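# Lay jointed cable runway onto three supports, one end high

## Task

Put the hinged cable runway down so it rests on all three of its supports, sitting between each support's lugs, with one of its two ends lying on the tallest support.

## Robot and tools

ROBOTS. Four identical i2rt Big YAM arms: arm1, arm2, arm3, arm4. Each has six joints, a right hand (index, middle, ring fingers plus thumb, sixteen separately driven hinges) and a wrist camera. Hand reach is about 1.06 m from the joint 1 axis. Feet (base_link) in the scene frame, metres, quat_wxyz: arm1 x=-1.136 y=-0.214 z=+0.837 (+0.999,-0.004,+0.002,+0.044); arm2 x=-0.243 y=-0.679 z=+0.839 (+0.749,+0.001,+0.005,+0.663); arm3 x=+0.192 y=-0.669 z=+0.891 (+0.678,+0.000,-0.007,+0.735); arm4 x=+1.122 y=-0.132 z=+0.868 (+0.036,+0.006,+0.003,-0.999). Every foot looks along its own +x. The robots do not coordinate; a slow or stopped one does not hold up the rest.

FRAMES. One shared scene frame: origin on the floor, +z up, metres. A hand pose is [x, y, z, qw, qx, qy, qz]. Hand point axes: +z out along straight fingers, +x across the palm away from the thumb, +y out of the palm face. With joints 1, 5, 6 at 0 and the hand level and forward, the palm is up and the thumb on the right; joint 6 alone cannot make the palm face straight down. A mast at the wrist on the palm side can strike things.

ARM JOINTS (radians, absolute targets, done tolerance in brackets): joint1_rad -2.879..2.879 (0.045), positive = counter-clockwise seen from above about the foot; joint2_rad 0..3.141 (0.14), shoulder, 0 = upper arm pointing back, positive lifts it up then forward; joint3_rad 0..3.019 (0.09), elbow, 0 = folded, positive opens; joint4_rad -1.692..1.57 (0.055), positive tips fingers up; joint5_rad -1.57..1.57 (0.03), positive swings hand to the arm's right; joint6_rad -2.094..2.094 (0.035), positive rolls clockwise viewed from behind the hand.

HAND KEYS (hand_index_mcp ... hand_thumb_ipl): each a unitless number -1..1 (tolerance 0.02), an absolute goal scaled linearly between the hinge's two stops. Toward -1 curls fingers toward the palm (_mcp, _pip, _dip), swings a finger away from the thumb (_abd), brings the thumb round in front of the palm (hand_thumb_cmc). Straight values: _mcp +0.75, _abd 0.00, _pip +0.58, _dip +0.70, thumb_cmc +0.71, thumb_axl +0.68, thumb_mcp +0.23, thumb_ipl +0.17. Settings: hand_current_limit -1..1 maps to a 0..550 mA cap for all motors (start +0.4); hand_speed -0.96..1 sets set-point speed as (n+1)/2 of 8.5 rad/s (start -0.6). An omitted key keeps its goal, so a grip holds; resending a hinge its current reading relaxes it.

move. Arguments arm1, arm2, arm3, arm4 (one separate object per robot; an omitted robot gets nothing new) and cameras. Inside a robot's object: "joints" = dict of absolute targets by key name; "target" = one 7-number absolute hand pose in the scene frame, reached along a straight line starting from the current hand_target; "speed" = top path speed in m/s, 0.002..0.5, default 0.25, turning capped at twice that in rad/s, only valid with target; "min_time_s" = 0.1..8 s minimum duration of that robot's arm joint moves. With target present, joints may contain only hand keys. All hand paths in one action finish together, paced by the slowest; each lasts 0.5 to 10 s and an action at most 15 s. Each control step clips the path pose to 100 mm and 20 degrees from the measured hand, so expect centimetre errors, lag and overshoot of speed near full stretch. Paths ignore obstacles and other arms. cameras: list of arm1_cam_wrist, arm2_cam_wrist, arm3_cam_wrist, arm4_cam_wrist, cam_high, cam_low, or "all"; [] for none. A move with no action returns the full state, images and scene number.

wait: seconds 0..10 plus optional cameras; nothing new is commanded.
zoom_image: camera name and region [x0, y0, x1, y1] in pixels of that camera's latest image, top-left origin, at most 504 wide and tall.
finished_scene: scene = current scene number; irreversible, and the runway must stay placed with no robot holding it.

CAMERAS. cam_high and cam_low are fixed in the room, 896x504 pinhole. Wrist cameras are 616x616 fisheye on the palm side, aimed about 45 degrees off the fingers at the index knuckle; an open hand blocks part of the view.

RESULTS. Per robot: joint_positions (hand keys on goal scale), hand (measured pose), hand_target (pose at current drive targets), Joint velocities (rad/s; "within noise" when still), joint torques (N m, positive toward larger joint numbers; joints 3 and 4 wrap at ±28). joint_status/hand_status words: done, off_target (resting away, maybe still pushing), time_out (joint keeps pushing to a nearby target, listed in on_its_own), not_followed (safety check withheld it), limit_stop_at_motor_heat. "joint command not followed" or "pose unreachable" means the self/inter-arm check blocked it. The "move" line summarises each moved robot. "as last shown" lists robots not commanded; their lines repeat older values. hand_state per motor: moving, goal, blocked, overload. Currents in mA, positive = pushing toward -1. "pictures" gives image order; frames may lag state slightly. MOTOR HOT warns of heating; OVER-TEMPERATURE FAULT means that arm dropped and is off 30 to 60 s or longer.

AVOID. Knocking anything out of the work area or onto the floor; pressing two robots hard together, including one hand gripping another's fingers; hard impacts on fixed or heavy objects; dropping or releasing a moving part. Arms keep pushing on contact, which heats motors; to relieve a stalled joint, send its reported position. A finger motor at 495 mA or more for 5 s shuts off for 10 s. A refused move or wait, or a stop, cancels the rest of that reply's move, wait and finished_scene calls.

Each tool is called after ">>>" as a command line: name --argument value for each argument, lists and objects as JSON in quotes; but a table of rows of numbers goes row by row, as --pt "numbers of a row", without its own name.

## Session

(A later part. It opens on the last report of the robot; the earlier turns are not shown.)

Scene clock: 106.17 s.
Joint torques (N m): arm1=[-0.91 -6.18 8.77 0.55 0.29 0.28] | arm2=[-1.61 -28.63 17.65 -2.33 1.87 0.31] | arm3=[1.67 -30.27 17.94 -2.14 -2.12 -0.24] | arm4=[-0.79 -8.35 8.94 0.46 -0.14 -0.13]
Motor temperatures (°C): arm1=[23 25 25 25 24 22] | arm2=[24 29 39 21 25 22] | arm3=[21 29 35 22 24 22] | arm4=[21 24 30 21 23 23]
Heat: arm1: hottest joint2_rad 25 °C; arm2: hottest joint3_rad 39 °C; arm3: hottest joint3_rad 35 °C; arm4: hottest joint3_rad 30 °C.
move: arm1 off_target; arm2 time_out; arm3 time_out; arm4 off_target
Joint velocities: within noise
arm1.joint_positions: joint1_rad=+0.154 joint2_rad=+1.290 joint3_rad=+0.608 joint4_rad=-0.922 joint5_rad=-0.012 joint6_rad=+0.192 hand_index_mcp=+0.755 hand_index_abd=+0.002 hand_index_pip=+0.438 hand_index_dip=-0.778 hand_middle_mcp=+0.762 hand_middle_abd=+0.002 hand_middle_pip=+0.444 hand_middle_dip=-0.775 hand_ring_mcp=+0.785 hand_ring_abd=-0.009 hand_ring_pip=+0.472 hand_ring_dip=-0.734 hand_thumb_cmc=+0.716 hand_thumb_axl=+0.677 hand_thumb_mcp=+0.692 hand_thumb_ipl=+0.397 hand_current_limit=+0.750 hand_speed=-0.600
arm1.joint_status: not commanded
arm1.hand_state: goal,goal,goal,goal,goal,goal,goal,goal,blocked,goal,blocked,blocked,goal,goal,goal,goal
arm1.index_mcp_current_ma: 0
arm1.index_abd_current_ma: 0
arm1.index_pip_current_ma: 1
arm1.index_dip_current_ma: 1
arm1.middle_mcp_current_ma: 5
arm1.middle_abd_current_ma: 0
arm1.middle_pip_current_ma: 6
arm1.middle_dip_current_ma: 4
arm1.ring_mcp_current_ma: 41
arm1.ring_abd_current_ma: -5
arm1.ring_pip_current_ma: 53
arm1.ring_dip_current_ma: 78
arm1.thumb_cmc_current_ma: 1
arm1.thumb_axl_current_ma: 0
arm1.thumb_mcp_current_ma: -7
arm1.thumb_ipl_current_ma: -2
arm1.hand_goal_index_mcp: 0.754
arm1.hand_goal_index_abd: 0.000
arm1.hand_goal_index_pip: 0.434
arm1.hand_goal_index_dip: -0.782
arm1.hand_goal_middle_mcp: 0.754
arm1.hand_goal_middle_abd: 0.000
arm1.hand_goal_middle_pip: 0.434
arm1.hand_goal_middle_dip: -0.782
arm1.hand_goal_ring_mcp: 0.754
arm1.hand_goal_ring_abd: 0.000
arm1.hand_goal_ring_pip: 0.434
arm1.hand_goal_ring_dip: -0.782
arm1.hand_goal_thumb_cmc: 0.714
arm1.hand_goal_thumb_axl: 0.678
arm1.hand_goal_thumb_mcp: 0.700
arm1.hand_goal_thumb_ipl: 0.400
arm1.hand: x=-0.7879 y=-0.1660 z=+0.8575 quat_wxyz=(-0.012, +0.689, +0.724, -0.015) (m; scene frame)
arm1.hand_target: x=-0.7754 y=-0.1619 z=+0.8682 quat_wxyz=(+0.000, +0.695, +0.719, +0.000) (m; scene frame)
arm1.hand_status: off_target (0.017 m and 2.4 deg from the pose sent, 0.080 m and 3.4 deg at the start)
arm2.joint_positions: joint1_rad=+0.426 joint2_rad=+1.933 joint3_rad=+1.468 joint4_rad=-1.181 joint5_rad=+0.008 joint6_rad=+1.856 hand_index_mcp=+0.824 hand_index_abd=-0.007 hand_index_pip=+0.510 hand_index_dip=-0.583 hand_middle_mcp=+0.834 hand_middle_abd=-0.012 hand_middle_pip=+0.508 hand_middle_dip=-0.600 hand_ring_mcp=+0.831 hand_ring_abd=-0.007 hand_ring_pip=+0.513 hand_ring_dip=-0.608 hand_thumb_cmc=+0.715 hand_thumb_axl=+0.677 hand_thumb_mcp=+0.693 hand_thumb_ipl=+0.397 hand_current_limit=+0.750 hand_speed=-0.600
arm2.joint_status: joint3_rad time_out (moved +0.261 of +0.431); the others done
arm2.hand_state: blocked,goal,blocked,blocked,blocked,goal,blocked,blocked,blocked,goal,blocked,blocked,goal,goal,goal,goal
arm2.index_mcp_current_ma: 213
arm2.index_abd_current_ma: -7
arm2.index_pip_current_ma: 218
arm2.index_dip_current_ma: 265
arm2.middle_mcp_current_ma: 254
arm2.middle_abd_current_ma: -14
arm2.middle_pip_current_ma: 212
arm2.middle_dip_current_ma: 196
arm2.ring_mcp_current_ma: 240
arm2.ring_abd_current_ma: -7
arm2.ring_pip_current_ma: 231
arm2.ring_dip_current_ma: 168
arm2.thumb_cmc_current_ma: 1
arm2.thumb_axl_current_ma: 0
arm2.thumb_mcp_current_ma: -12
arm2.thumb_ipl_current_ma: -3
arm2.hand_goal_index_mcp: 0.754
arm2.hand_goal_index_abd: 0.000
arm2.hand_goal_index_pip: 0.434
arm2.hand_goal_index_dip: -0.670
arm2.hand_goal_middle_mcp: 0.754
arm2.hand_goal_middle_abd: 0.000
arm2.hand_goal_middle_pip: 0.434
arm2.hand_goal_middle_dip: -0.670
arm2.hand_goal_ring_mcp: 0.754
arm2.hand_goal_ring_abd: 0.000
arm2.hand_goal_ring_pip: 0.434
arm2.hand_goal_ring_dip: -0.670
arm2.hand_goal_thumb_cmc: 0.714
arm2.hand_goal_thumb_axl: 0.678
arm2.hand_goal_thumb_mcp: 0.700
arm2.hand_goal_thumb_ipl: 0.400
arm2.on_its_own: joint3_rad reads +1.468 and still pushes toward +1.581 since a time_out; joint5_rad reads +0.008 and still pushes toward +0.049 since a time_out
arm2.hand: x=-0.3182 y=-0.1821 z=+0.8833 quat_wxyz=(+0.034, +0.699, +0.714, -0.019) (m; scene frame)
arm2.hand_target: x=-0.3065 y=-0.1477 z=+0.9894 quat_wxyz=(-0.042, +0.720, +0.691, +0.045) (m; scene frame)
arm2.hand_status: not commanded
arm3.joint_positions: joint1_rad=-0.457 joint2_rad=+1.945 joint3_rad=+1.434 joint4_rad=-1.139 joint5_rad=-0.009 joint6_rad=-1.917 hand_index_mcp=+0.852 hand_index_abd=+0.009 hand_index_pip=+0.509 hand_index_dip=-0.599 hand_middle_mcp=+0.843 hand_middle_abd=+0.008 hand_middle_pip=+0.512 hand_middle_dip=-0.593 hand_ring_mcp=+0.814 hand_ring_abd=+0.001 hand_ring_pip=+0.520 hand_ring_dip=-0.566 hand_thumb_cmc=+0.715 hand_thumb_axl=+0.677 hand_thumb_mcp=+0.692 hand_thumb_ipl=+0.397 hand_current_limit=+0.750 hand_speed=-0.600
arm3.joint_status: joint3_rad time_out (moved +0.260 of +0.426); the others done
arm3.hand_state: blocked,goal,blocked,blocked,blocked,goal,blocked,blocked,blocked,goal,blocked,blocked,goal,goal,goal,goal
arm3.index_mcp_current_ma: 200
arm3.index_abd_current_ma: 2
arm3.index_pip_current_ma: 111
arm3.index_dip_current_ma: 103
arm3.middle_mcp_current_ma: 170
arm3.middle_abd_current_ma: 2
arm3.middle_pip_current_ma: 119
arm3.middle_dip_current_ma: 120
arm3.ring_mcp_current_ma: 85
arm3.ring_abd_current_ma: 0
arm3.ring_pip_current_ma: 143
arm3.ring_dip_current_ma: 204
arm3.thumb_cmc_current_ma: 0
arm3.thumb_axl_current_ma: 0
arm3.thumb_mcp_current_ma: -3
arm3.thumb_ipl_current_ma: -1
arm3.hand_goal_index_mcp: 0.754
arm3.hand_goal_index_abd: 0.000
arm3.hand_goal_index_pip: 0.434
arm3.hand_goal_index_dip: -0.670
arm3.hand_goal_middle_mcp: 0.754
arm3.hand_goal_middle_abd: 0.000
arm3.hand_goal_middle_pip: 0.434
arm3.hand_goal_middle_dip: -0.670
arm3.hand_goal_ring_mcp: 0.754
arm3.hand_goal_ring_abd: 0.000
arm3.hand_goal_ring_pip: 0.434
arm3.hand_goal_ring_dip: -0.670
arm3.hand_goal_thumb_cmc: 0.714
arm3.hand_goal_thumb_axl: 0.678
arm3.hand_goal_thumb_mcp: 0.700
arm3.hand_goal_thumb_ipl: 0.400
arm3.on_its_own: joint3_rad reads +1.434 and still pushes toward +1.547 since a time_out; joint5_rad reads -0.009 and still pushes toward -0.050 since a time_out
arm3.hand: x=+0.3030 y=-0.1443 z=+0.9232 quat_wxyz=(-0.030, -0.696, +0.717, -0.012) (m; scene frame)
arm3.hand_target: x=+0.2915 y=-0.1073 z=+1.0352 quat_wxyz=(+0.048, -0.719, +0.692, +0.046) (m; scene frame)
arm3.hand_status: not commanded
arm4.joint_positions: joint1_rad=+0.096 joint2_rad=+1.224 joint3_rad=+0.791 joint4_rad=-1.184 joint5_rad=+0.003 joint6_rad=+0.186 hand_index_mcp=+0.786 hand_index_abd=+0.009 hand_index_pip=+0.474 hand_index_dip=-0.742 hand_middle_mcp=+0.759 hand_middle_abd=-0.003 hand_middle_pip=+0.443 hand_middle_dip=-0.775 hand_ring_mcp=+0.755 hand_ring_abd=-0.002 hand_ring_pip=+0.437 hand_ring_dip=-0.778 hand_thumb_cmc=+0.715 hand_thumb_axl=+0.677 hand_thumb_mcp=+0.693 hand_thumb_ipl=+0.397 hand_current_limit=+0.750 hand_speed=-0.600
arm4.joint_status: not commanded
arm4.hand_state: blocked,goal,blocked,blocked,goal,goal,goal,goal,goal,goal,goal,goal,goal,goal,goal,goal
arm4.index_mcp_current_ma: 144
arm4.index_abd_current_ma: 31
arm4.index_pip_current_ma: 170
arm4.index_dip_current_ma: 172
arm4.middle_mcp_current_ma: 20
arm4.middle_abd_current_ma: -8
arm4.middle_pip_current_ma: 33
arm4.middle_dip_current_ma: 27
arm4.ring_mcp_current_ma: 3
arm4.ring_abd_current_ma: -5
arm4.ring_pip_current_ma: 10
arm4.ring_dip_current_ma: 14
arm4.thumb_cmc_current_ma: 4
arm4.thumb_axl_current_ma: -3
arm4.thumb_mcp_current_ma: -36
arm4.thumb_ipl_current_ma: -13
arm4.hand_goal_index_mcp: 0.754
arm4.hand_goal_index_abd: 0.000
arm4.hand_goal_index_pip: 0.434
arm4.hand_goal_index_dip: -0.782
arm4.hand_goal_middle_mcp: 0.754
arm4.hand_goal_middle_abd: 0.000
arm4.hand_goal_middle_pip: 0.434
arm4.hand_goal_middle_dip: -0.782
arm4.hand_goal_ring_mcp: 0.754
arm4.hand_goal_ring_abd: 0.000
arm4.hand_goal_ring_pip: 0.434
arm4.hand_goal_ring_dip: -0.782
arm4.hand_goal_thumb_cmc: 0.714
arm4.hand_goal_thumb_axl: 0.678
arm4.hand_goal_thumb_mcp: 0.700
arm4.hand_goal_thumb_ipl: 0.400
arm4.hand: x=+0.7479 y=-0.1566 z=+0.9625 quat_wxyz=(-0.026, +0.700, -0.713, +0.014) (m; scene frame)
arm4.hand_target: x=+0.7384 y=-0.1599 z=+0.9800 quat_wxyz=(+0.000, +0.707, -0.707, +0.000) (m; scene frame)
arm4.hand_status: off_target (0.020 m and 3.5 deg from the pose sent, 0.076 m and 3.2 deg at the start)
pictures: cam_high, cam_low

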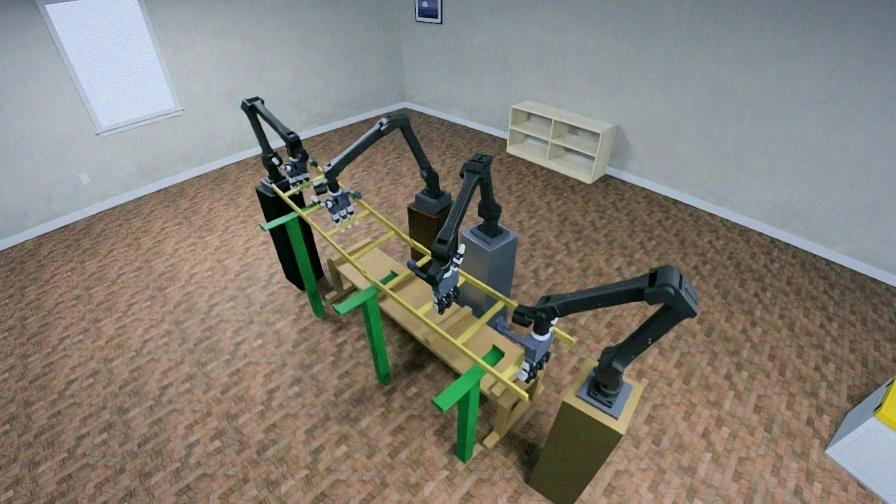

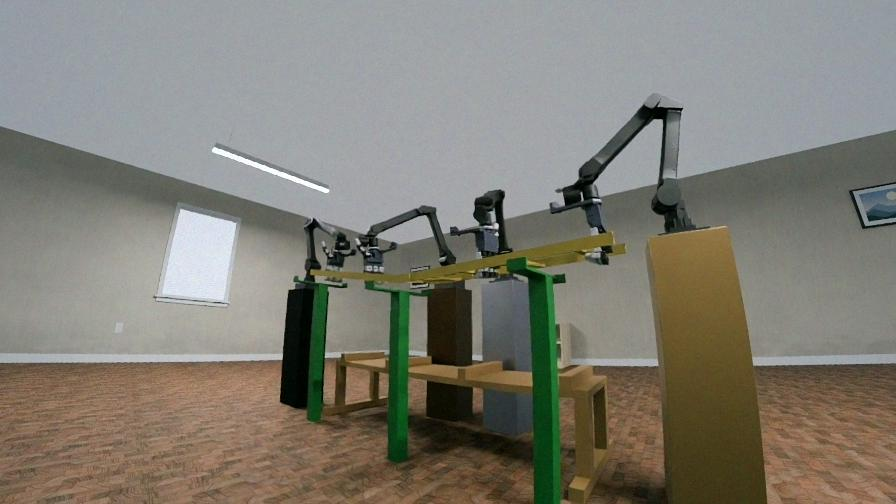

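>>> move --arm1 '{"target":[-0.775,-0.108,0.87,0,0.6947,0.7193,0],"speed":0.016}' --arm2 '{"joints":{"joint1_rad":0.348,"joint2_rad":1.923,"joint3_rad":1.905,"joint4_rad":-1.345,"joint6_rad":1.835},"min_time_s":3.5}' --arm3 '{"joints":{"joint1_rad":-0.378,"joint2_rad":1.93,"joint3_rad":1.87,"joint4_rad":-1.305,"joint6_rad":-1.90},"min_time_s":3.5}' --arm4 '{"target":[0.738,-0.105,0.985,0,0.7071,-0.7071,0],"speed":0.016}' --cameras '["cam_high","cam_low"]'

>>> zoom_image --camera "cam_low" --region '[280, 220, 500, 340]'

>>> zoom_image --camera "cam_low" --region '[440, 200, 660, 340]'

>>> zoom_image --camera "cam_high" --region '[240, 130, 600, 410]'

Scene clock: 113.63 s.
Joint torques (N m): arm1=[-0.38 -5.89 10.03 0.24 0.32 0.2] | arm2=[-1.73 -35.25 17.99 -2.96 1.71 0.18] | arm3=[1.96 -33.49 18.56 -1.11 -2.25 -0.11] | arm4=[-0.5 -8.06 9.95 0.24 -0.33 -0.17]
Motor temperatures (°C): arm1=[23 25 25 25 24 22] | arm2=[24 31 43 21 25 22] | arm3=[21 30 36 22 25 22] | arm4=[21 24 30 21 23 23]
Heat: arm1: hottest joint2_rad 25 °C; arm2: hottest joint3_rad 43 °C; arm3: hottest joint3_rad 36 °C; arm4: hottest joint3_rad 30 °C.
move: arm1 off_target; arm2 time_out; arm3 time_out; arm4 off_target
Joint velocities: within noise
arm1.joint_positions: joint1_rad=+0.323 joint2_rad=+1.324 joint3_rad=+0.642 joint4_rad=-0.916 joint5_rad=-0.011 joint6_rad=+0.374 hand_index_mcp=+0.755 hand_index_abd=+0.002 hand_index_pip=+0.438 hand_index_dip=-0.778 hand_middle_mcp=+0.755 hand_middle_abd=-0.001 hand_middle_pip=+0.437 hand_middle_dip=-0.778 hand_ring_mcp=+0.755 hand_ring_abd=-0.004 hand_ring_pip=+0.437 hand_ring_dip=-0.778 hand_thumb_cmc=+0.716 hand_thumb_axl=+0.677 hand_thumb_mcp=+0.692 hand_thumb_ipl=+0.397 hand_current_limit=+0.750 hand_speed=-0.600
arm1.joint_status: not commanded
arm1.hand_state: goal,goal,goal,goal,goal,goal,goal,goal,goal,goal,goal,goal,goal,goal,goal,goal
arm1.index_mcp_current_ma: 0
arm1.index_abd_current_ma: 0
arm1.index_pip_current_ma: 1
arm1.index_dip_current_ma: 1
arm1.middle_mcp_current_ma: 0
arm1.middle_abd_current_ma: 0
arm1.middle_pip_current_ma: 1
arm1.middle_dip_current_ma: 1
arm1.ring_mcp_current_ma: 0
arm1.ring_abd_current_ma: -1
arm1.ring_pip_current_ma: 1
arm1.ring_dip_current_ma: 1
arm1.thumb_cmc_current_ma: 1
arm1.thumb_axl_current_ma: 0
arm1.thumb_mcp_current_ma: -7
arm1.thumb_ipl_current_ma: -2
arm1.hand_goal_index_mcp: 0.754
arm1.hand_goal_index_abd: 0.000
arm1.hand_goal_index_pip: 0.434
arm1.hand_goal_index_dip: -0.782
arm1.hand_goal_middle_mcp: 0.754
arm1.hand_goal_middle_abd: 0.000
arm1.hand_goal_middle_pip: 0.434
arm1.hand_goal_middle_dip: -0.782
arm1.hand_goal_ring_mcp: 0.754
arm1.hand_goal_ring_abd: 0.000
arm1.hand_goal_ring_pip: 0.434
arm1.hand_goal_ring_dip: -0.782
arm1.hand_goal_thumb_cmc: 0.714
arm1.hand_goal_thumb_axl: 0.678
arm1.hand_goal_thumb_mcp: 0.700
arm1.hand_goal_thumb_ipl: 0.400
arm1.hand: x=-0.7895 y=-0.1186 z=+0.8590 quat_wxyz=(-0.008, +0.694, +0.719, -0.014) (m; scene frame)
arm1.hand_target: x=-0.7755 y=-0.1080 z=+0.8703 quat_wxyz=(+0.000, +0.695, +0.719, +0.000) (m; scene frame)
arm1.hand_status: off_target (0.021 m and 1.9 deg from the pose sent, 0.061 m and 2.4 deg at the start)
arm2.joint_positions: joint1_rad=+0.377 joint2_rad=+2.104 joint3_rad=+1.727 joint4_rad=-1.281 joint5_rad=+0.013 joint6_rad=+1.821 hand_index_mcp=+0.834 hand_index_abd=-0.035 hand_index_pip=+0.516 hand_index_dip=-0.586 hand_middle_mcp=+0.824 hand_middle_abd=-0.011 hand_middle_pip=+0.492 hand_middle_dip=-0.632 hand_ring_mcp=+0.790 hand_ring_abd=-0.006 hand_ring_pip=+0.469 hand_ring_dip=-0.642 hand_thumb_cmc=+0.715 hand_thumb_axl=+0.678 hand_thumb_mcp=+0.694 hand_thumb_ipl=+0.398 hand_current_limit=+0.750 hand_speed=-0.600
arm2.joint_status: joint2_rad time_out (moved +0.171 of -0.010); joint3_rad time_out (moved +0.259 of +0.437); joint4_rad time_out (moved -0.099 of -0.164); the others done
arm2.hand_state: blocked,blocked,blocked,blocked,blocked,goal,blocked,blocked,blocked,goal,blocked,blocked,goal,goal,goal,goal
arm2.index_mcp_current_ma: 254
arm2.index_abd_current_ma: -64
arm2.index_pip_current_ma: 242
arm2.index_dip_current_ma: 252
arm2.middle_mcp_current_ma: 211
arm2.middle_abd_current_ma: -12
arm2.middle_pip_current_ma: 151
arm2.middle_dip_current_ma: 86
arm2.ring_mcp_current_ma: 87
arm2.ring_abd_current_ma: -6
arm2.ring_pip_current_ma: 76
arm2.ring_dip_current_ma: 55
arm2.thumb_cmc_current_ma: 0
arm2.thumb_axl_current_ma: 0
arm2.thumb_mcp_current_ma: -9
arm2.thumb_ipl_current_ma: -3
arm2.hand_goal_index_mcp: 0.754
arm2.hand_goal_index_abd: 0.000
arm2.hand_goal_index_pip: 0.434
arm2.hand_goal_index_dip: -0.670
arm2.hand_goal_middle_mcp: 0.754
arm2.hand_goal_middle_abd: 0.000
arm2.hand_goal_middle_pip: 0.434
arm2.hand_goal_middle_dip: -0.670
arm2.hand_goal_ring_mcp: 0.754
arm2.hand_goal_ring_abd: 0.000
arm2.hand_goal_ring_pip: 0.434
arm2.hand_goal_ring_dip: -0.670
arm2.hand_goal_thumb_cmc: 0.714
arm2.hand_goal_thumb_axl: 0.678
arm2.hand_goal_thumb_mcp: 0.700
arm2.hand_goal_thumb_ipl: 0.400
arm2.on_its_own: joint2_rad reads +2.104 and still pushes toward +1.923 since a time_out; joint3_rad reads +1.727 and still pushes toward +1.840 since a time_out; joint4_rad reads -1.281 and still pushes toward -1.345 since a time_out; joint5_rad reads +0.013 and still pushes toward +0.049 since a time_out; hand_middle_dip moved -0.032 toward your old target -0.670; hand_ring_dip moved -0.035 toward your old target -0.670
arm2.hand: x=-0.3083 y=-0.1138 z=+0.8758 quat_wxyz=(+0.040, +0.704, +0.709, -0.022) (m; scene frame)
arm2.hand_target: x=-0.2905 y=-0.0865 z=+1.0192 quat_wxyz=(-0.049, +0.720, +0.691, +0.052) (m; scene frame)
arm2.hand_status: not commanded
arm3.joint_positions: joint1_rad=-0.412 joint2_rad=+2.067 joint3_rad=+1.708 joint4_rad=-1.277 joint5_rad=-0.005 joint6_rad=-1.880 hand_index_mcp=+0.847 hand_index_abd=+0.002 hand_index_pip=+0.499 hand_index_dip=-0.618 hand_middle_mcp=+0.843 hand_middle_abd=+0.001 hand_middle_pip=+0.512 hand_middle_dip=-0.606 hand_ring_mcp=+0.810 hand_ring_abd=-0.004 hand_ring_pip=+0.524 hand_ring_dip=-0.562 hand_thumb_cmc=+0.715 hand_thumb_axl=+0.677 hand_thumb_mcp=+0.692 hand_thumb_ipl=+0.397 hand_current_limit=+0.750 hand_speed=-0.600
arm3.joint_status: joint3_rad time_out (moved +0.273 of +0.436); the others done
arm3.hand_state: blocked,goal,blocked,blocked,blocked,goal,blocked,blocked,blocked,goal,blocked,blocked,goal,goal,goal,goal
arm3.index_mcp_current_ma: 185
arm3.index_abd_current_ma: 0
arm3.index_pip_current_ma: 86
arm3.index_dip_current_ma: 59
arm3.middle_mcp_current_ma: 171
arm3.middle_abd_current_ma: 0
arm3.middle_pip_current_ma: 119
arm3.middle_dip_current_ma: 85
arm3.ring_mcp_current_ma: 75
arm3.ring_abd_current_ma: -1
arm3.ring_pip_current_ma: 154
arm3.ring_dip_current_ma: 216
arm3.thumb_cmc_current_ma: 0
arm3.thumb_axl_current_ma: 0
arm3.thumb_mcp_current_ma: -3
arm3.thumb_ipl_current_ma: -1
arm3.hand_goal_index_mcp: 0.754
arm3.hand_goal_index_abd: 0.000
arm3.hand_goal_index_pip: 0.434
arm3.hand_goal_index_dip: -0.670
arm3.hand_goal_middle_mcp: 0.754
arm3.hand_goal_middle_abd: 0.000
arm3.hand_goal_middle_pip: 0.434
arm3.hand_goal_middle_dip: -0.670
arm3.hand_goal_ring_mcp: 0.754
arm3.hand_goal_ring_abd: 0.000
arm3.hand_goal_ring_pip: 0.434
arm3.hand_goal_ring_dip: -0.670
arm3.hand_goal_thumb_cmc: 0.714
arm3.hand_goal_thumb_axl: 0.678
arm3.hand_goal_thumb_mcp: 0.700
arm3.hand_goal_thumb_ipl: 0.400
arm3.on_its_own: joint3_rad reads +1.708 and still pushes toward +1.820 since a time_out; joint5_rad reads -0.005 and still pushes toward -0.050 since a time_out
arm3.hand: x=+0.3022 y=-0.0747 z=+0.9485 quat_wxyz=(-0.023, -0.699, +0.715, -0.012) (m; scene frame)
arm3.hand_target: x=+0.2823 y=-0.0408 z=+1.0766 quat_wxyz=(+0.065, -0.717, +0.691, +0.058) (m; scene frame)
arm3.hand_status: not commanded
arm4.joint_positions: joint1_rad=-0.094 joint2_rad=+1.207 joint3_rad=+0.777 joint4_rad=-1.196 joint5_rad=+0.006 joint6_rad=+0.004 hand_index_mcp=+0.789 hand_index_abd=+0.010 hand_index_pip=+0.472 hand_index_dip=-0.741 hand_middle_mcp=+0.766 hand_middle_abd=+0.004 hand_middle_pip=+0.454 hand_middle_dip=-0.758 hand_ring_mcp=+0.754 hand_ring_abd=-0.002 hand_ring_pip=+0.437 hand_ring_dip=-0.778 hand_thumb_cmc=+0.715 hand_thumb_axl=+0.677 hand_thumb_mcp=+0.693 hand_thumb_ipl=+0.397 hand_current_limit=+0.750 hand_speed=-0.600
arm4.joint_status: not commanded
arm4.hand_state: blocked,goal,blocked,blocked,goal,goal,goal,blocked,goal,goal,goal,goal,goal,goal,goal,goal
arm4.index_mcp_current_ma: 158
arm4.index_abd_current_ma: 35
arm4.index_pip_current_ma: 162
arm4.index_dip_current_ma: 179
arm4.middle_mcp_current_ma: 52
arm4.middle_abd_current_ma: 12
arm4.middle_pip_current_ma: 80
arm4.middle_dip_current_ma: 99
arm4.ring_mcp_current_ma: 1
arm4.ring_abd_current_ma: -5
arm4.ring_pip_current_ma: 10
arm4.ring_dip_current_ma: 14
arm4.thumb_cmc_current_ma: 4
arm4.thumb_axl_current_ma: -3
arm4.thumb_mcp_current_ma: -35
arm4.thumb_ipl_current_ma: -12
arm4.hand_goal_index_mcp: 0.754
arm4.hand_goal_index_abd: 0.000
arm4.hand_goal_index_pip: 0.434
arm4.hand_goal_index_dip: -0.782
arm4.hand_goal_middle_mcp: 0.754
arm4.hand_goal_middle_abd: 0.000
arm4.hand_goal_middle_pip: 0.434
arm4.hand_goal_middle_dip: -0.782
arm4.hand_goal_ring_mcp: 0.754
arm4.hand_goal_ring_abd: 0.000
arm4.hand_goal_ring_pip: 0.434
arm4.hand_goal_ring_dip: -0.782
arm4.hand_goal_thumb_cmc: 0.714
arm4.hand_goal_thumb_axl: 0.678
arm4.hand_goal_thumb_mcp: 0.700
arm4.hand_goal_thumb_ipl: 0.400
arm4.hand: x=+0.7524 y=-0.1005 z=+0.9620 quat_wxyz=(-0.027, +0.698, -0.716, +0.020) (m; scene frame)
arm4.hand_target: x=+0.7387 y=-0.1049 z=+0.9850 quat_wxyz=(+0.000, +0.707, -0.707, +0.000) (m; scene frame)
arm4.hand_status: off_target (0.028 m and 4.1 deg from the pose sent, 0.057 m and 3.5 deg at the start)
pictures: cam_high, cam_low

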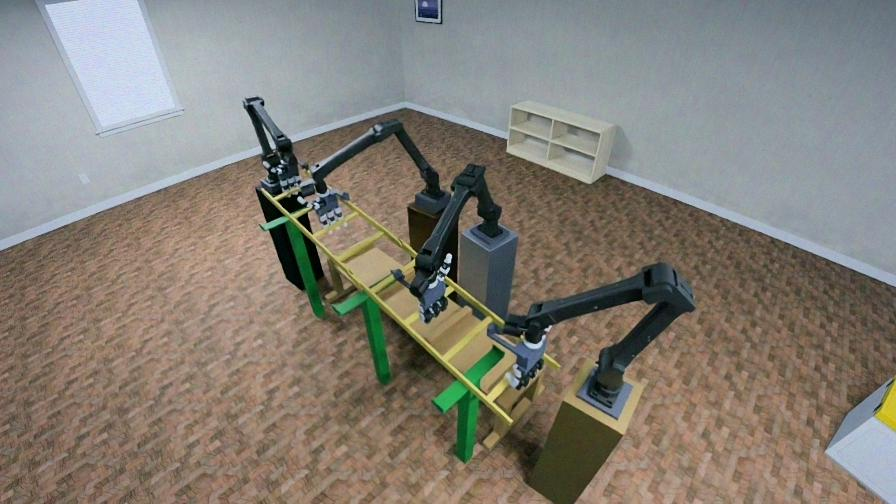

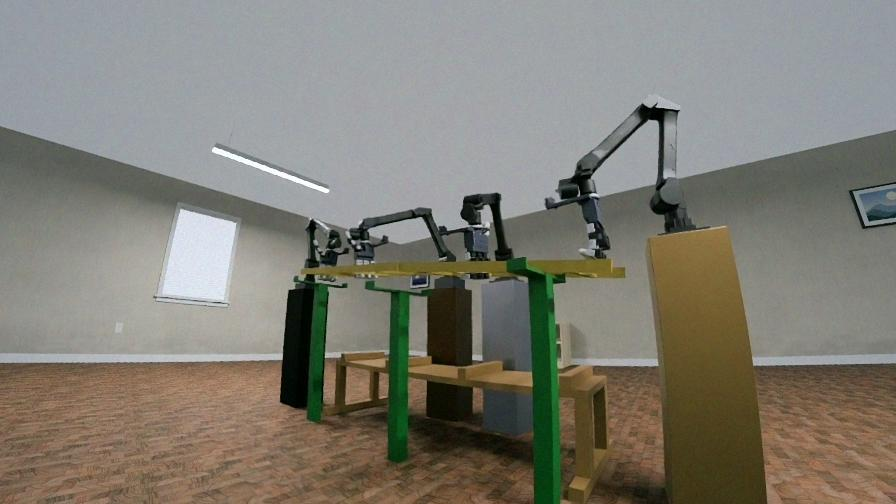

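Scaled by 2.291 from the camera's 896x504 image, which has a finer 1280x720 frame.

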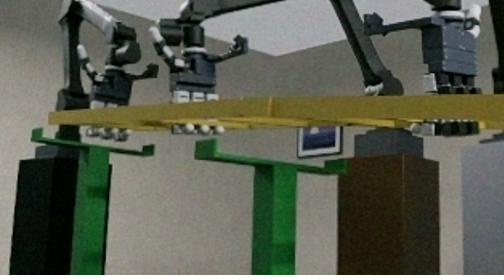

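Scaled by 2.291 from the camera's 896x504 image, which has a finer 1280x720 frame.

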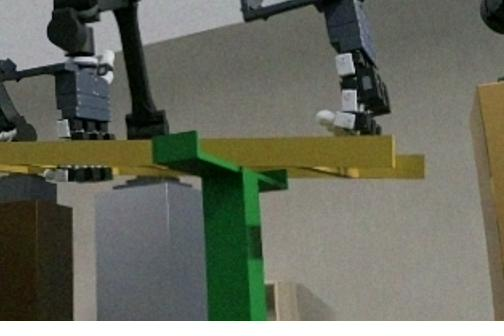

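Scaled by 1.400 from the camera's 896x504 image, which has a finer 1280x720 frame.

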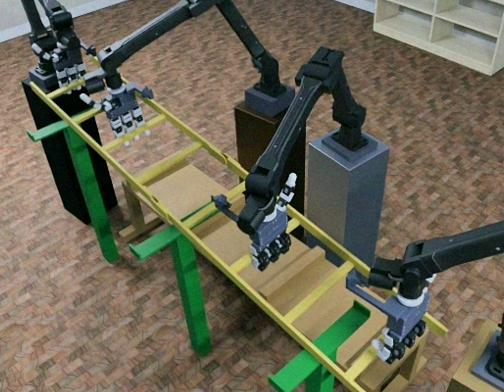

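>>> move --cameras '["arm1_cam_wrist"]'

>>> zoom_image --camera "cam_low" --region '[480, 230, 640, 310]'

>>> zoom_image --camera "cam_high" --region '[420, 270, 580, 430]'

Scene clock: 114.07 s.
Joint torques (N m): arm1=[-0.38 -5.89 10.02 0.24 0.32 0.2] | arm2=[-1.79 -35.31 17.81 -2.95 1.71 0.18] | arm3=[1.9 -33.55 18.43 -1.11 -2.25 -0.11] | arm4=[-0.85 -8.29 10.1 0.14 -0.32 -0.18]
Motor temperatures (°C): arm1=[23 25 25 25 24 22] | arm2=[24 31 43 21 25 22] | arm3=[21 30 36 22 25 22] | arm4=[21 24 30 21 23 23]
Heat: arm1: hottest joint2_rad 25 °C; arm2: hottest joint3_rad 43 °C; arm3: hottest joint3_rad 36 °C; arm4: hottest joint3_rad 30 °C.
Joint velocities: within noise
arm1.joint_positions: joint1_rad=+0.323 joint2_rad=+1.324 joint3_rad=+0.642 joint4_rad=-0.916 joint5_rad=-0.011 joint6_rad=+0.374 hand_index_mcp=+0.755 hand_index_abd=+0.002 hand_index_pip=+0.438 hand_index_dip=-0.778 hand_middle_mcp=+0.755 hand_middle_abd=-0.001 hand_middle_pip=+0.437 hand_middle_dip=-0.778 hand_ring_mcp=+0.755 hand_ring_abd=-0.004 hand_ring_pip=+0.437 hand_ring_dip=-0.778 hand_thumb_cmc=+0.716 hand_thumb_axl=+0.677 hand_thumb_mcp=+0.692 hand_thumb_ipl=+0.397 hand_current_limit=+0.750 hand_speed=-0.600
arm1.joint_status: not commanded
arm1.hand_state: goal,goal,goal,goal,goal,goal,goal,goal,goal,goal,goal,goal,goal,goal,goal,goal
arm1.index_mcp_current_ma: 0
arm1.index_abd_current_ma: 0
arm1.index_pip_current_ma: 1
arm1.index_dip_current_ma: 1
arm1.middle_mcp_current_ma: 0
arm1.middle_abd_current_ma: 0
arm1.middle_pip_current_ma: 1
arm1.middle_dip_current_ma: 1
arm1.ring_mcp_current_ma: 0
arm1.ring_abd_current_ma: -1
arm1.ring_pip_current_ma: 1
arm1.ring_dip_current_ma: 1
arm1.thumb_cmc_current_ma: 1
arm1.thumb_axl_current_ma: 0
arm1.thumb_mcp_current_ma: -7
arm1.thumb_ipl_current_ma: -2
arm1.hand_goal_index_mcp: 0.754
arm1.hand_goal_index_abd: 0.000
arm1.hand_goal_index_pip: 0.434
arm1.hand_goal_index_dip: -0.782
arm1.hand_goal_middle_mcp: 0.754
arm1.hand_goal_middle_abd: 0.000
arm1.hand_goal_middle_pip: 0.434
arm1.hand_goal_middle_dip: -0.782
arm1.hand_goal_ring_mcp: 0.754
arm1.hand_goal_ring_abd: 0.000
arm1.hand_goal_ring_pip: 0.434
arm1.hand_goal_ring_dip: -0.782
arm1.hand_goal_thumb_cmc: 0.714
arm1.hand_goal_thumb_axl: 0.678
arm1.hand_goal_thumb_mcp: 0.700
arm1.hand_goal_thumb_ipl: 0.400
arm1.hand: x=-0.7895 y=-0.1186 z=+0.8590 quat_wxyz=(-0.008, +0.694, +0.719, -0.014) (m; scene frame)
arm1.hand_target: x=-0.7755 y=-0.1080 z=+0.8703 quat_wxyz=(+0.000, +0.695, +0.719, +0.000) (m; scene frame)
arm1.hand_status: off_target (0.021 m and 1.9 deg from the pose sent, 0.061 m and 2.4 deg at the start)
arm2.joint_positions: joint1_rad=+0.377 joint2_rad=+2.104 joint3_rad=+1.727 joint4_rad=-1.281 joint5_rad=+0.013 joint6_rad=+1.821 hand_index_mcp=+0.834 hand_index_abd=-0.035 hand_index_pip=+0.516 hand_index_dip=-0.586 hand_middle_mcp=+0.824 hand_middle_abd=-0.011 hand_middle_pip=+0.492 hand_middle_dip=-0.632 hand_ring_mcp=+0.790 hand_ring_abd=-0.006 hand_ring_pip=+0.469 hand_ring_dip=-0.642 hand_thumb_cmc=+0.715 hand_thumb_axl=+0.678 hand_thumb_mcp=+0.694 hand_thumb_ipl=+0.398 hand_current_limit=+0.750 hand_speed=-0.600
arm2.joint_status: joint2_rad time_out (moved +0.171 of -0.010); joint3_rad time_out (moved +0.259 of +0.437); joint4_rad time_out (moved -0.099 of -0.164); the others done
arm2.hand_state: blocked,blocked,blocked,blocked,blocked,goal,blocked,blocked,blocked,goal,blocked,blocked,goal,goal,goal,goal
arm2.index_mcp_current_ma: 254
arm2.index_abd_current_ma: -64
arm2.index_pip_current_ma: 242
arm2.index_dip_current_ma: 252
arm2.middle_mcp_current_ma: 211
arm2.middle_abd_current_ma: -12
arm2.middle_pip_current_ma: 151
arm2.middle_dip_current_ma: 86
arm2.ring_mcp_current_ma: 87
arm2.ring_abd_current_ma: -6
arm2.ring_pip_current_ma: 76
arm2.ring_dip_current_ma: 55
arm2.thumb_cmc_current_ma: 0
arm2.thumb_axl_current_ma: 0
arm2.thumb_mcp_current_ma: -9
arm2.thumb_ipl_current_ma: -3
arm2.hand_goal_index_mcp: 0.754
arm2.hand_goal_index_abd: 0.000
arm2.hand_goal_index_pip: 0.434
arm2.hand_goal_index_dip: -0.670
arm2.hand_goal_middle_mcp: 0.754
arm2.hand_goal_middle_abd: 0.000
arm2.hand_goal_middle_pip: 0.434
arm2.hand_goal_middle_dip: -0.670
arm2.hand_goal_ring_mcp: 0.754
arm2.hand_goal_ring_abd: 0.000
arm2.hand_goal_ring_pip: 0.434
arm2.hand_goal_ring_dip: -0.670
arm2.hand_goal_thumb_cmc: 0.714
arm2.hand_goal_thumb_axl: 0.678
arm2.hand_goal_thumb_mcp: 0.700
arm2.hand_goal_thumb_ipl: 0.400
arm2.on_its_own: joint2_rad reads +2.104 and still pushes toward +1.923 since a time_out; joint3_rad reads +1.727 and still pushes toward +1.840 since a time_out; joint4_rad reads -1.281 and still pushes toward -1.345 since a time_out; joint5_rad reads +0.013 and still pushes toward +0.049 since a time_out
arm2.hand: x=-0.3083 y=-0.1138 z=+0.8758 quat_wxyz=(+0.040, +0.704, +0.709, -0.022) (m; scene frame)
arm2.hand_target: x=-0.2905 y=-0.0865 z=+1.0192 quat_wxyz=(-0.049, +0.720, +0.691, +0.052) (m; scene frame)
arm2.hand_status: not commanded
arm3.joint_positions: joint1_rad=-0.412 joint2_rad=+2.067 joint3_rad=+1.708 joint4_rad=-1.277 joint5_rad=-0.005 joint6_rad=-1.880 hand_index_mcp=+0.847 hand_index_abd=+0.002 hand_index_pip=+0.499 hand_index_dip=-0.618 hand_middle_mcp=+0.843 hand_middle_abd=+0.001 hand_middle_pip=+0.512 hand_middle_dip=-0.606 hand_ring_mcp=+0.810 hand_ring_abd=-0.004 hand_ring_pip=+0.524 hand_ring_dip=-0.562 hand_thumb_cmc=+0.715 hand_thumb_axl=+0.677 hand_thumb_mcp=+0.692 hand_thumb_ipl=+0.397 hand_current_limit=+0.750 hand_speed=-0.600
arm3.joint_status: joint3_rad time_out (moved +0.273 of +0.436); the others done
arm3.hand_state: blocked,goal,blocked,blocked,blocked,goal,blocked,blocked,blocked,goal,blocked,blocked,goal,goal,goal,goal
arm3.index_mcp_current_ma: 185
arm3.index_abd_current_ma: 0
arm3.index_pip_current_ma: 86
arm3.index_dip_current_ma: 59
arm3.middle_mcp_current_ma: 171
arm3.middle_abd_current_ma: 0
arm3.middle_pip_current_ma: 119
arm3.middle_dip_current_ma: 85
arm3.ring_mcp_current_ma: 75
arm3.ring_abd_current_ma: -1
arm3.ring_pip_current_ma: 154
arm3.ring_dip_current_ma: 216
arm3.thumb_cmc_current_ma: 0
arm3.thumb_axl_current_ma: 0
arm3.thumb_mcp_current_ma: -3
arm3.thumb_ipl_current_ma: -1
arm3.hand_goal_index_mcp: 0.754
arm3.hand_goal_index_abd: 0.000
arm3.hand_goal_index_pip: 0.434
arm3.hand_goal_index_dip: -0.670
arm3.hand_goal_middle_mcp: 0.754
arm3.hand_goal_middle_abd: 0.000
arm3.hand_goal_middle_pip: 0.434
arm3.hand_goal_middle_dip: -0.670
arm3.hand_goal_ring_mcp: 0.754
arm3.hand_goal_ring_abd: 0.000
arm3.hand_goal_ring_pip: 0.434
arm3.hand_goal_ring_dip: -0.670
arm3.hand_goal_thumb_cmc: 0.714
arm3.hand_goal_thumb_axl: 0.678
arm3.hand_goal_thumb_mcp: 0.700
arm3.hand_goal_thumb_ipl: 0.400
arm3.on_its_own: joint3_rad reads +1.708 and still pushes toward +1.820 since a time_out; joint5_rad reads -0.005 and still pushes toward -0.050 since a time_out
arm3.hand: x=+0.3022 y=-0.0747 z=+0.9485 quat_wxyz=(-0.023, -0.699, +0.715, -0.012) (m; scene frame)
arm3.hand_target: x=+0.2823 y=-0.0408 z=+1.0766 quat_wxyz=(+0.065, -0.717, +0.691, +0.058) (m; scene frame)
arm3.hand_status: not commanded
arm4.joint_positions: joint1_rad=-0.094 joint2_rad=+1.207 joint3_rad=+0.777 joint4_rad=-1.196 joint5_rad=+0.006 joint6_rad=+0.004 hand_index_mcp=+0.789 hand_index_abd=+0.010 hand_index_pip=+0.472 hand_index_dip=-0.741 hand_middle_mcp=+0.766 hand_middle_abd=+0.004 hand_middle_pip=+0.454 hand_middle_dip=-0.758 hand_ring_mcp=+0.754 hand_ring_abd=-0.002 hand_ring_pip=+0.437 hand_ring_dip=-0.778 hand_thumb_cmc=+0.715 hand_thumb_axl=+0.677 hand_thumb_mcp=+0.693 hand_thumb_ipl=+0.397 hand_current_limit=+0.750 hand_speed=-0.600
arm4.joint_status: not commanded
arm4.hand_state: blocked,goal,blocked,blocked,goal,goal,goal,blocked,goal,goal,goal,goal,goal,goal,goal,goal
arm4.index_mcp_current_ma: 158
arm4.index_abd_current_ma: 35
arm4.index_pip_current_ma: 162
arm4.index_dip_current_ma: 179
arm4.middle_mcp_current_ma: 52
arm4.middle_abd_current_ma: 12
arm4.middle_pip_current_ma: 80
arm4.middle_dip_current_ma: 99
arm4.ring_mcp_current_ma: 1
arm4.ring_abd_current_ma: -5
arm4.ring_pip_current_ma: 10
arm4.ring_dip_current_ma: 14
arm4.thumb_cmc_current_ma: 4
arm4.thumb_axl_current_ma: -3
arm4.thumb_mcp_current_ma: -35
arm4.thumb_ipl_current_ma: -12
arm4.hand_goal_index_mcp: 0.754
arm4.hand_goal_index_abd: 0.000
arm4.hand_goal_index_pip: 0.434
arm4.hand_goal_index_dip: -0.782
arm4.hand_goal_middle_mcp: 0.754
arm4.hand_goal_middle_abd: 0.000
arm4.hand_goal_middle_pip: 0.434
arm4.hand_goal_middle_dip: -0.782
arm4.hand_goal_ring_mcp: 0.754
arm4.hand_goal_ring_abd: 0.000
arm4.hand_goal_ring_pip: 0.434
arm4.hand_goal_ring_dip: -0.782
arm4.hand_goal_thumb_cmc: 0.714
arm4.hand_goal_thumb_axl: 0.678
arm4.hand_goal_thumb_mcp: 0.700
arm4.hand_goal_thumb_ipl: 0.400
arm4.hand: x=+0.7524 y=-0.1005 z=+0.9620 quat_wxyz=(-0.027, +0.698, -0.716, +0.020) (m; scene frame)
arm4.hand_target: x=+0.7387 y=-0.1049 z=+0.9850 quat_wxyz=(+0.000, +0.707, -0.707, +0.000) (m; scene frame)
arm4.hand_status: off_target (0.028 m and 4.1 deg from the pose sent, 0.057 m and 3.5 deg at the start)
pictures: arm1_cam_wrist
camera_calibration:
arm1_cam_wrist: T_world_to_cam=[[0.602767, -0.797917, -0.000796687, 0.416724], [-0.520525, -0.393974, 0.757521, -1.16032], [-0.604753, -0.456194, -0.65281, 0.152168], [0, 0, 0, 1]] pos_world=[-0.76314, -0.0552078, 0.978637]

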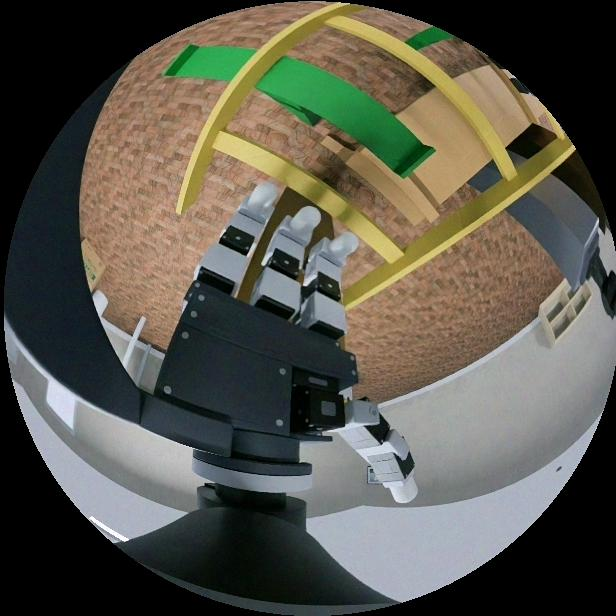

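This scene's latest camera images include none from cam_low. They are from: arm1_cam_wrist. cam_low's image comes with the result of a call that names it in "cameras".

This scene's latest camera images include none from cam_high. They are from: arm1_cam_wrist. cam_high's image comes with the result of a call that names it in "cameras".

>>> move --arm1 '{"target":[-0.79,-0.125,0.935,0,0.6947,0.7193,0],"speed":0.15}'

>>> move --arm1 '{"joints":{"hand_index_pip":0.58,"hand_middle_pip":0.58,"hand_ring_pip":0.58,"hand_index_dip":0.70,"hand_middle_dip":0.70,"hand_ring_dip":0.70,"hand_speed":-0.2}}' --cameras '["arm1_cam_wrist","cam_low"]'

Scene clock: 116.73 s.
Joint torques (N m): arm1=[-2.61 -5.89 11.74 -0.21 0.28 -0.11] | arm2=[-1.79 -35.25 17.8 -2.95 1.71 0.17] | arm3=[1.9 -33.49 18.43 -1.11 -2.25 -0.11] | arm4=[-0.38 -8.59 10.03 0.18 -0.36 -0.17]
Motor temperatures (°C): arm1=[23 25 25 25 23 22] | arm2=[24 32 44 21 25 22] | arm3=[21 31 36 22 25 22] | arm4=[21 24 30 21 23 23]
Heat: arm1: hottest joint2_rad 25 °C; arm2: hottest joint3_rad 44 °C; arm3: hottest joint3_rad 36 °C; arm4: hottest joint3_rad 30 °C.
move: arm1 off_target
Joint velocities: within noise
arm1.joint_positions: joint1_rad=+0.317 joint2_rad=+1.167 joint3_rad=+0.688 joint4_rad=-1.131 joint5_rad=-0.009 joint6_rad=+0.373 hand_index_mcp=+0.755 hand_index_abd=+0.002 hand_index_pip=+0.438 hand_index_dip=-0.778 hand_middle_mcp=+0.755 hand_middle_abd=-0.001 hand_middle_pip=+0.437 hand_middle_dip=-0.778 hand_ring_mcp=+0.755 hand_ring_abd=-0.004 hand_ring_pip=+0.437 hand_ring_dip=-0.778 hand_thumb_cmc=+0.716 hand_thumb_axl=+0.677 hand_thumb_mcp=+0.692 hand_thumb_ipl=+0.397 hand_current_limit=+0.750 hand_speed=-0.600
arm1.joint_status: not commanded
arm1.hand_state: goal,goal,goal,goal,goal,goal,goal,goal,goal,goal,goal,goal,goal,goal,goal,goal
arm1.index_mcp_current_ma: 0
arm1.index_abd_current_ma: 0
arm1.index_pip_current_ma: 1
arm1.index_dip_current_ma: 1
arm1.middle_mcp_current_ma: 0
arm1.middle_abd_current_ma: 0
arm1.middle_pip_current_ma: 1
arm1.middle_dip_current_ma: 1
arm1.ring_mcp_current_ma: 0
arm1.ring_abd_current_ma: -1
arm1.ring_pip_current_ma: 1
arm1.ring_dip_current_ma: 1
arm1.thumb_cmc_current_ma: 1
arm1.thumb_axl_current_ma: 0
arm1.thumb_mcp_current_ma: -7
arm1.thumb_ipl_current_ma: -2
arm1.hand_goal_index_mcp: 0.754
arm1.hand_goal_index_abd: 0.000
arm1.hand_goal_index_pip: 0.434
arm1.hand_goal_index_dip: -0.782
arm1.hand_goal_middle_mcp: 0.754
arm1.hand_goal_middle_abd: 0.000
arm1.hand_goal_middle_pip: 0.434
arm1.hand_goal_middle_dip: -0.782
arm1.hand_goal_ring_mcp: 0.754
arm1.hand_goal_ring_abd: 0.000
arm1.hand_goal_ring_pip: 0.434
arm1.hand_goal_ring_dip: -0.782
arm1.hand_goal_thumb_cmc: 0.714
arm1.hand_goal_thumb_axl: 0.678
arm1.hand_goal_thumb_mcp: 0.700
arm1.hand_goal_thumb_ipl: 0.400
arm1.hand: x=-0.8069 y=-0.1282 z=+0.9145 quat_wxyz=(-0.010, +0.696, +0.718, -0.020) (m; scene frame)
arm1.hand_target: x=-0.7907 y=-0.1254 z=+0.9350 quat_wxyz=(+0.000, +0.695, +0.719, +0.000) (m; scene frame)
arm1.hand_status: off_target (0.027 m and 2.6 deg from the pose sent, 0.076 m and 1.9 deg at the start)
arm2, arm3, arm4: as last shown
arm2.on_its_own: joint2_rad reads +2.104 and still pushes toward +1.923 since a time_out; joint3_rad reads +1.727 and still pushes toward +1.840 since a time_out; joint4_rad reads -1.281 and still pushes toward -1.345 since a time_out; joint5_rad reads +0.013 and still pushes toward +0.049 since a time_out
arm3.on_its_own: joint3_rad reads +1.708 and still pushes toward +1.820 since a time_out; joint5_rad reads -0.005 and still pushes toward -0.050 since a time_out
pictures: none

Scene clock: 117.73 s.
Joint torques (N m): arm1=[-2.55 -5.89 11.74 -0.29 0.28 -0.11] | arm2=[-1.67 -35.25 17.84 -2.93 1.71 0.18] | arm3=[1.96 -33.61 18.43 -1.13 -2.25 -0.11] | arm4=[-0.5 -7.94 10 0.27 -0.35 -0.17]
Motor temperatures (°C): arm1=[23 25 25 25 23 22] | arm2=[24 33 44 21 25 22] | arm3=[21 31 36 22 25 22] | arm4=[21 24 30 21 23 23]
Heat: arm1: hottest joint2_rad 25 °C; arm2: hottest joint3_rad 44 °C; arm3: hottest joint3_rad 36 °C; arm4: hottest joint3_rad 30 °C.
move: arm1 done
Joint velocities: within noise
arm1.joint_positions: joint1_rad=+0.317 joint2_rad=+1.167 joint3_rad=+0.688 joint4_rad=-1.131 joint5_rad=-0.009 joint6_rad=+0.373 hand_index_mcp=+0.755 hand_index_abd=+0.002 hand_index_pip=+0.577 hand_index_dip=+0.697 hand_middle_mcp=+0.755 hand_middle_abd=-0.001 hand_middle_pip=+0.577 hand_middle_dip=+0.697 hand_ring_mcp=+0.755 hand_ring_abd=-0.004 hand_ring_pip=+0.577 hand_ring_dip=+0.697 hand_thumb_cmc=+0.716 hand_thumb_axl=+0.677 hand_thumb_mcp=+0.692 hand_thumb_ipl=+0.397 hand_current_limit=+0.750 hand_speed=-0.200
arm1.joint_status: all done
arm1.hand_state: goal,goal,goal,goal,goal,goal,goal,goal,goal,goal,goal,goal,goal,goal,goal,goal
arm1.index_mcp_current_ma: 0
arm1.index_abd_current_ma: 0
arm1.index_pip_current_ma: -1
arm1.index_dip_current_ma: -1
arm1.middle_mcp_current_ma: 0
arm1.middle_abd_current_ma: 0
arm1.middle_pip_current_ma: -1
arm1.middle_dip_current_ma: -1
arm1.ring_mcp_current_ma: 0
arm1.ring_abd_current_ma: -1
arm1.ring_pip_current_ma: -1
arm1.ring_dip_current_ma: -1
arm1.thumb_cmc_current_ma: 1
arm1.thumb_axl_current_ma: 0
arm1.thumb_mcp_current_ma: -7
arm1.thumb_ipl_current_ma: -2
arm1.hand_goal_index_mcp: 0.754
arm1.hand_goal_index_abd: 0.000
arm1.hand_goal_index_pip: 0.580
arm1.hand_goal_index_dip: 0.700
arm1.hand_goal_middle_mcp: 0.754
arm1.hand_goal_middle_abd: 0.000
arm1.hand_goal_middle_pip: 0.580
arm1.hand_goal_middle_dip: 0.700
arm1.hand_goal_ring_mcp: 0.754
arm1.hand_goal_ring_abd: 0.000
arm1.hand_goal_ring_pip: 0.580
arm1.hand_goal_ring_dip: 0.700
arm1.hand_goal_thumb_cmc: 0.714
arm1.hand_goal_thumb_axl: 0.678
arm1.hand_goal_thumb_mcp: 0.700
arm1.hand_goal_thumb_ipl: 0.400
arm1.hand: x=-0.8069 y=-0.1282 z=+0.9145 quat_wxyz=(-0.010, +0.696, +0.718, -0.020) (m; scene frame)
arm1.hand_target: x=-0.7907 y=-0.1254 z=+0.9350 quat_wxyz=(+0.000, +0.695, +0.719, +0.000) (m; scene frame)
arm1.hand_status: not commanded
arm2, arm3, arm4: as last shown
arm2.on_its_own: joint2_rad reads +2.104 and still pushes toward +1.923 since a time_out; joint3_rad reads +1.727 and still pushes toward +1.840 since a time_out; joint4_rad reads -1.281 and still pushes toward -1.345 since a time_out; joint5_rad reads +0.013 and still pushes toward +0.049 since a time_out
arm3.on_its_own: joint3_rad reads +1.708 and still pushes toward +1.820 since a time_out; joint5_rad reads -0.005 and still pushes toward -0.050 since a time_out
pictures: arm1_cam_wrist, cam_low
camera_calibration:
arm1_cam_wrist: T_world_to_cam=[[0.599411, -0.800441, -0.00135558, 0.417056], [-0.514631, -0.386678, 0.765268, -1.21657], [-0.613076, -0.458012, -0.64371, 0.15827], [0, 0, 0, 1]] pos_world=[-0.779041, -0.0641031, 1.03345]

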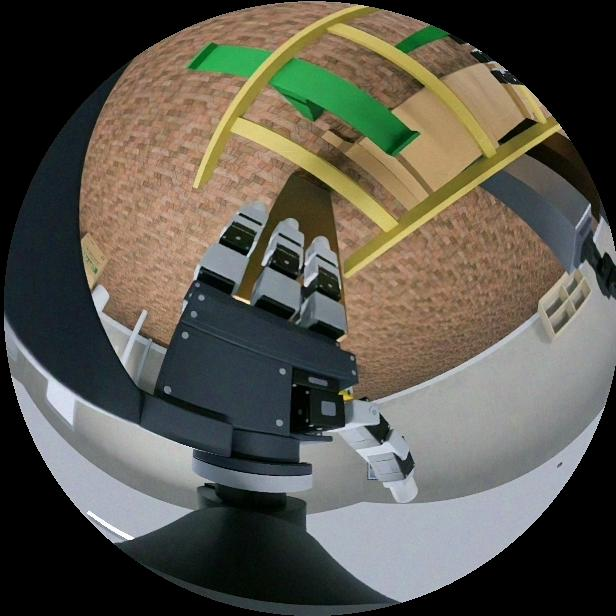

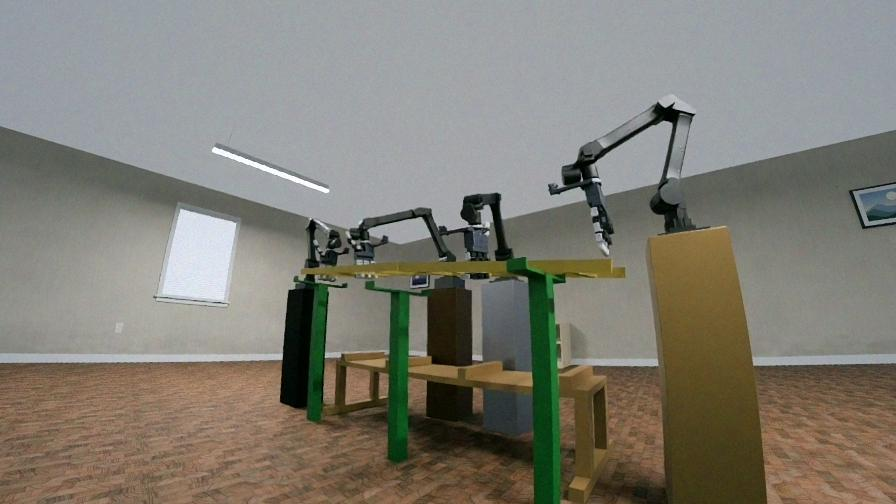

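>>> move --arm1 '{"target":[-0.772,-0.12,0.74,0,0.6947,0.7193,0],"speed":0.12}' --cameras '["arm1_cam_wrist"]'

Scene clock: 120.80 s.
Joint torques (N m): arm1=[-2.9 -7.47 4.15 0.58 0.24 -0.1] | arm2=[-1.73 -35.25 17.81 -2.96 1.71 0.17] | arm3=[1.96 -33.55 18.41 -1.11 -2.25 -0.11] | arm4=[-0.44 -8.35 9.95 0.16 -0.34 -0.17]
Motor temperatures (°C): arm1=[23 25 25 25 23 22] | arm2=[24 34 45 21 25 22] | arm3=[21 32 36 22 25 22] | arm4=[21 24 30 21 23 23]
Heat: arm1: hottest joint2_rad 25 °C; arm2: hottest joint3_rad 45 °C; arm3: hottest joint3_rad 36 °C; arm4: hottest joint3_rad 30 °C.
move: arm1 done
Joint velocities: within noise
arm1.joint_positions: joint1_rad=+0.317 joint2_rad=+1.684 joint3_rad=+0.563 joint4_rad=-0.446 joint5_rad=-0.009 joint6_rad=+0.369 hand_index_mcp=+0.755 hand_index_abd=+0.002 hand_index_pip=+0.577 hand_index_dip=+0.697 hand_middle_mcp=+0.755 hand_middle_abd=-0.001 hand_middle_pip=+0.577 hand_middle_dip=+0.697 hand_ring_mcp=+0.755 hand_ring_abd=-0.004 hand_ring_pip=+0.577 hand_ring_dip=+0.697 hand_thumb_cmc=+0.716 hand_thumb_axl=+0.677 hand_thumb_mcp=+0.692 hand_thumb_ipl=+0.397 hand_current_limit=+0.750 hand_speed=-0.200
arm1.joint_status: not commanded
arm1.hand_state: goal,goal,goal,goal,goal,goal,goal,goal,goal,goal,goal,goal,goal,goal,goal,goal
arm1.index_mcp_current_ma: 0
arm1.index_abd_current_ma: 0
arm1.index_pip_current_ma: -1
arm1.index_dip_current_ma: -1
arm1.middle_mcp_current_ma: 0
arm1.middle_abd_current_ma: 0
arm1.middle_pip_current_ma: -1
arm1.middle_dip_current_ma: -1
arm1.ring_mcp_current_ma: 0
arm1.ring_abd_current_ma: -1
arm1.ring_pip_current_ma: -1
arm1.ring_dip_current_ma: -1
arm1.thumb_cmc_current_ma: 1
arm1.thumb_axl_current_ma: 0
arm1.thumb_mcp_current_ma: -7
arm1.thumb_ipl_current_ma: -2
arm1.hand_goal_index_mcp: 0.754
arm1.hand_goal_index_abd: 0.000
arm1.hand_goal_index_pip: 0.580
arm1.hand_goal_index_dip: 0.700
arm1.hand_goal_middle_mcp: 0.754
arm1.hand_goal_middle_abd: 0.000
arm1.hand_goal_middle_pip: 0.580
arm1.hand_goal_middle_dip: 0.700
arm1.hand_goal_ring_mcp: 0.754
arm1.hand_goal_ring_abd: 0.000
arm1.hand_goal_ring_pip: 0.580
arm1.hand_goal_ring_dip: 0.700
arm1.hand_goal_thumb_cmc: 0.714
arm1.hand_goal_thumb_axl: 0.678
arm1.hand_goal_thumb_mcp: 0.700
arm1.hand_goal_thumb_ipl: 0.400
arm1.hand: x=-0.7758 y=-0.1158 z=+0.7427 quat_wxyz=(-0.001, +0.695, +0.719, -0.001) (m; scene frame)
arm1.hand_target: x=-0.7721 y=-0.1200 z=+0.7401 quat_wxyz=(+0.000, +0.695, +0.719, +0.000) (m; scene frame)
arm1.hand_status: done (0.006 m and 0.2 deg from the pose sent, 0.178 m and 2.6 deg at the start)
arm2, arm3, arm4: as last shown
arm2.on_its_own: joint2_rad reads +2.104 and still pushes toward +1.923 since a time_out; joint3_rad reads +1.727 and still pushes toward +1.840 since a time_out; joint4_rad reads -1.281 and still pushes toward -1.345 since a time_out; joint5_rad reads +0.013 and still pushes toward +0.049 since a time_out
arm3.on_its_own: joint3_rad reads +1.708 and still pushes toward +1.820 since a time_out; joint5_rad reads -0.005 and still pushes toward -0.050 since a time_out
pictures: arm1_cam_wrist
camera_calibration:
arm1_cam_wrist: T_world_to_cam=[[0.602218, -0.798284, 0.0087085, 0.402979], [-0.542674, -0.401338, 0.737857, -1.06739], [-0.585525, -0.449076, -0.674901, 0.117988], [0, 0, 0, 1]] pos_world=[-0.752841, -0.0537074, 0.863703]

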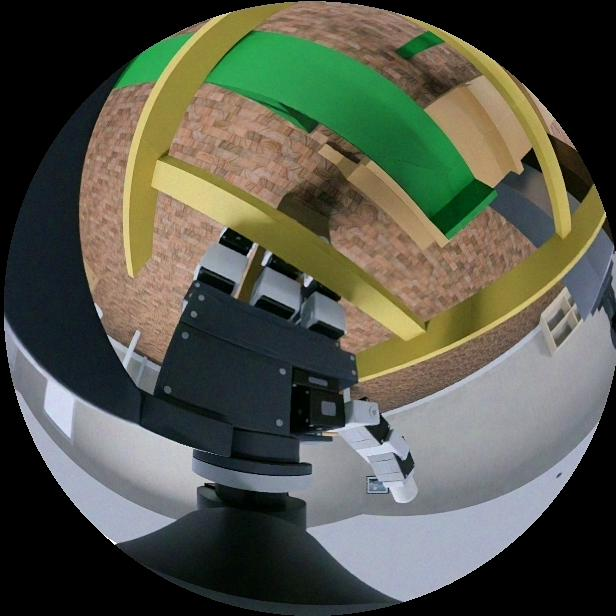

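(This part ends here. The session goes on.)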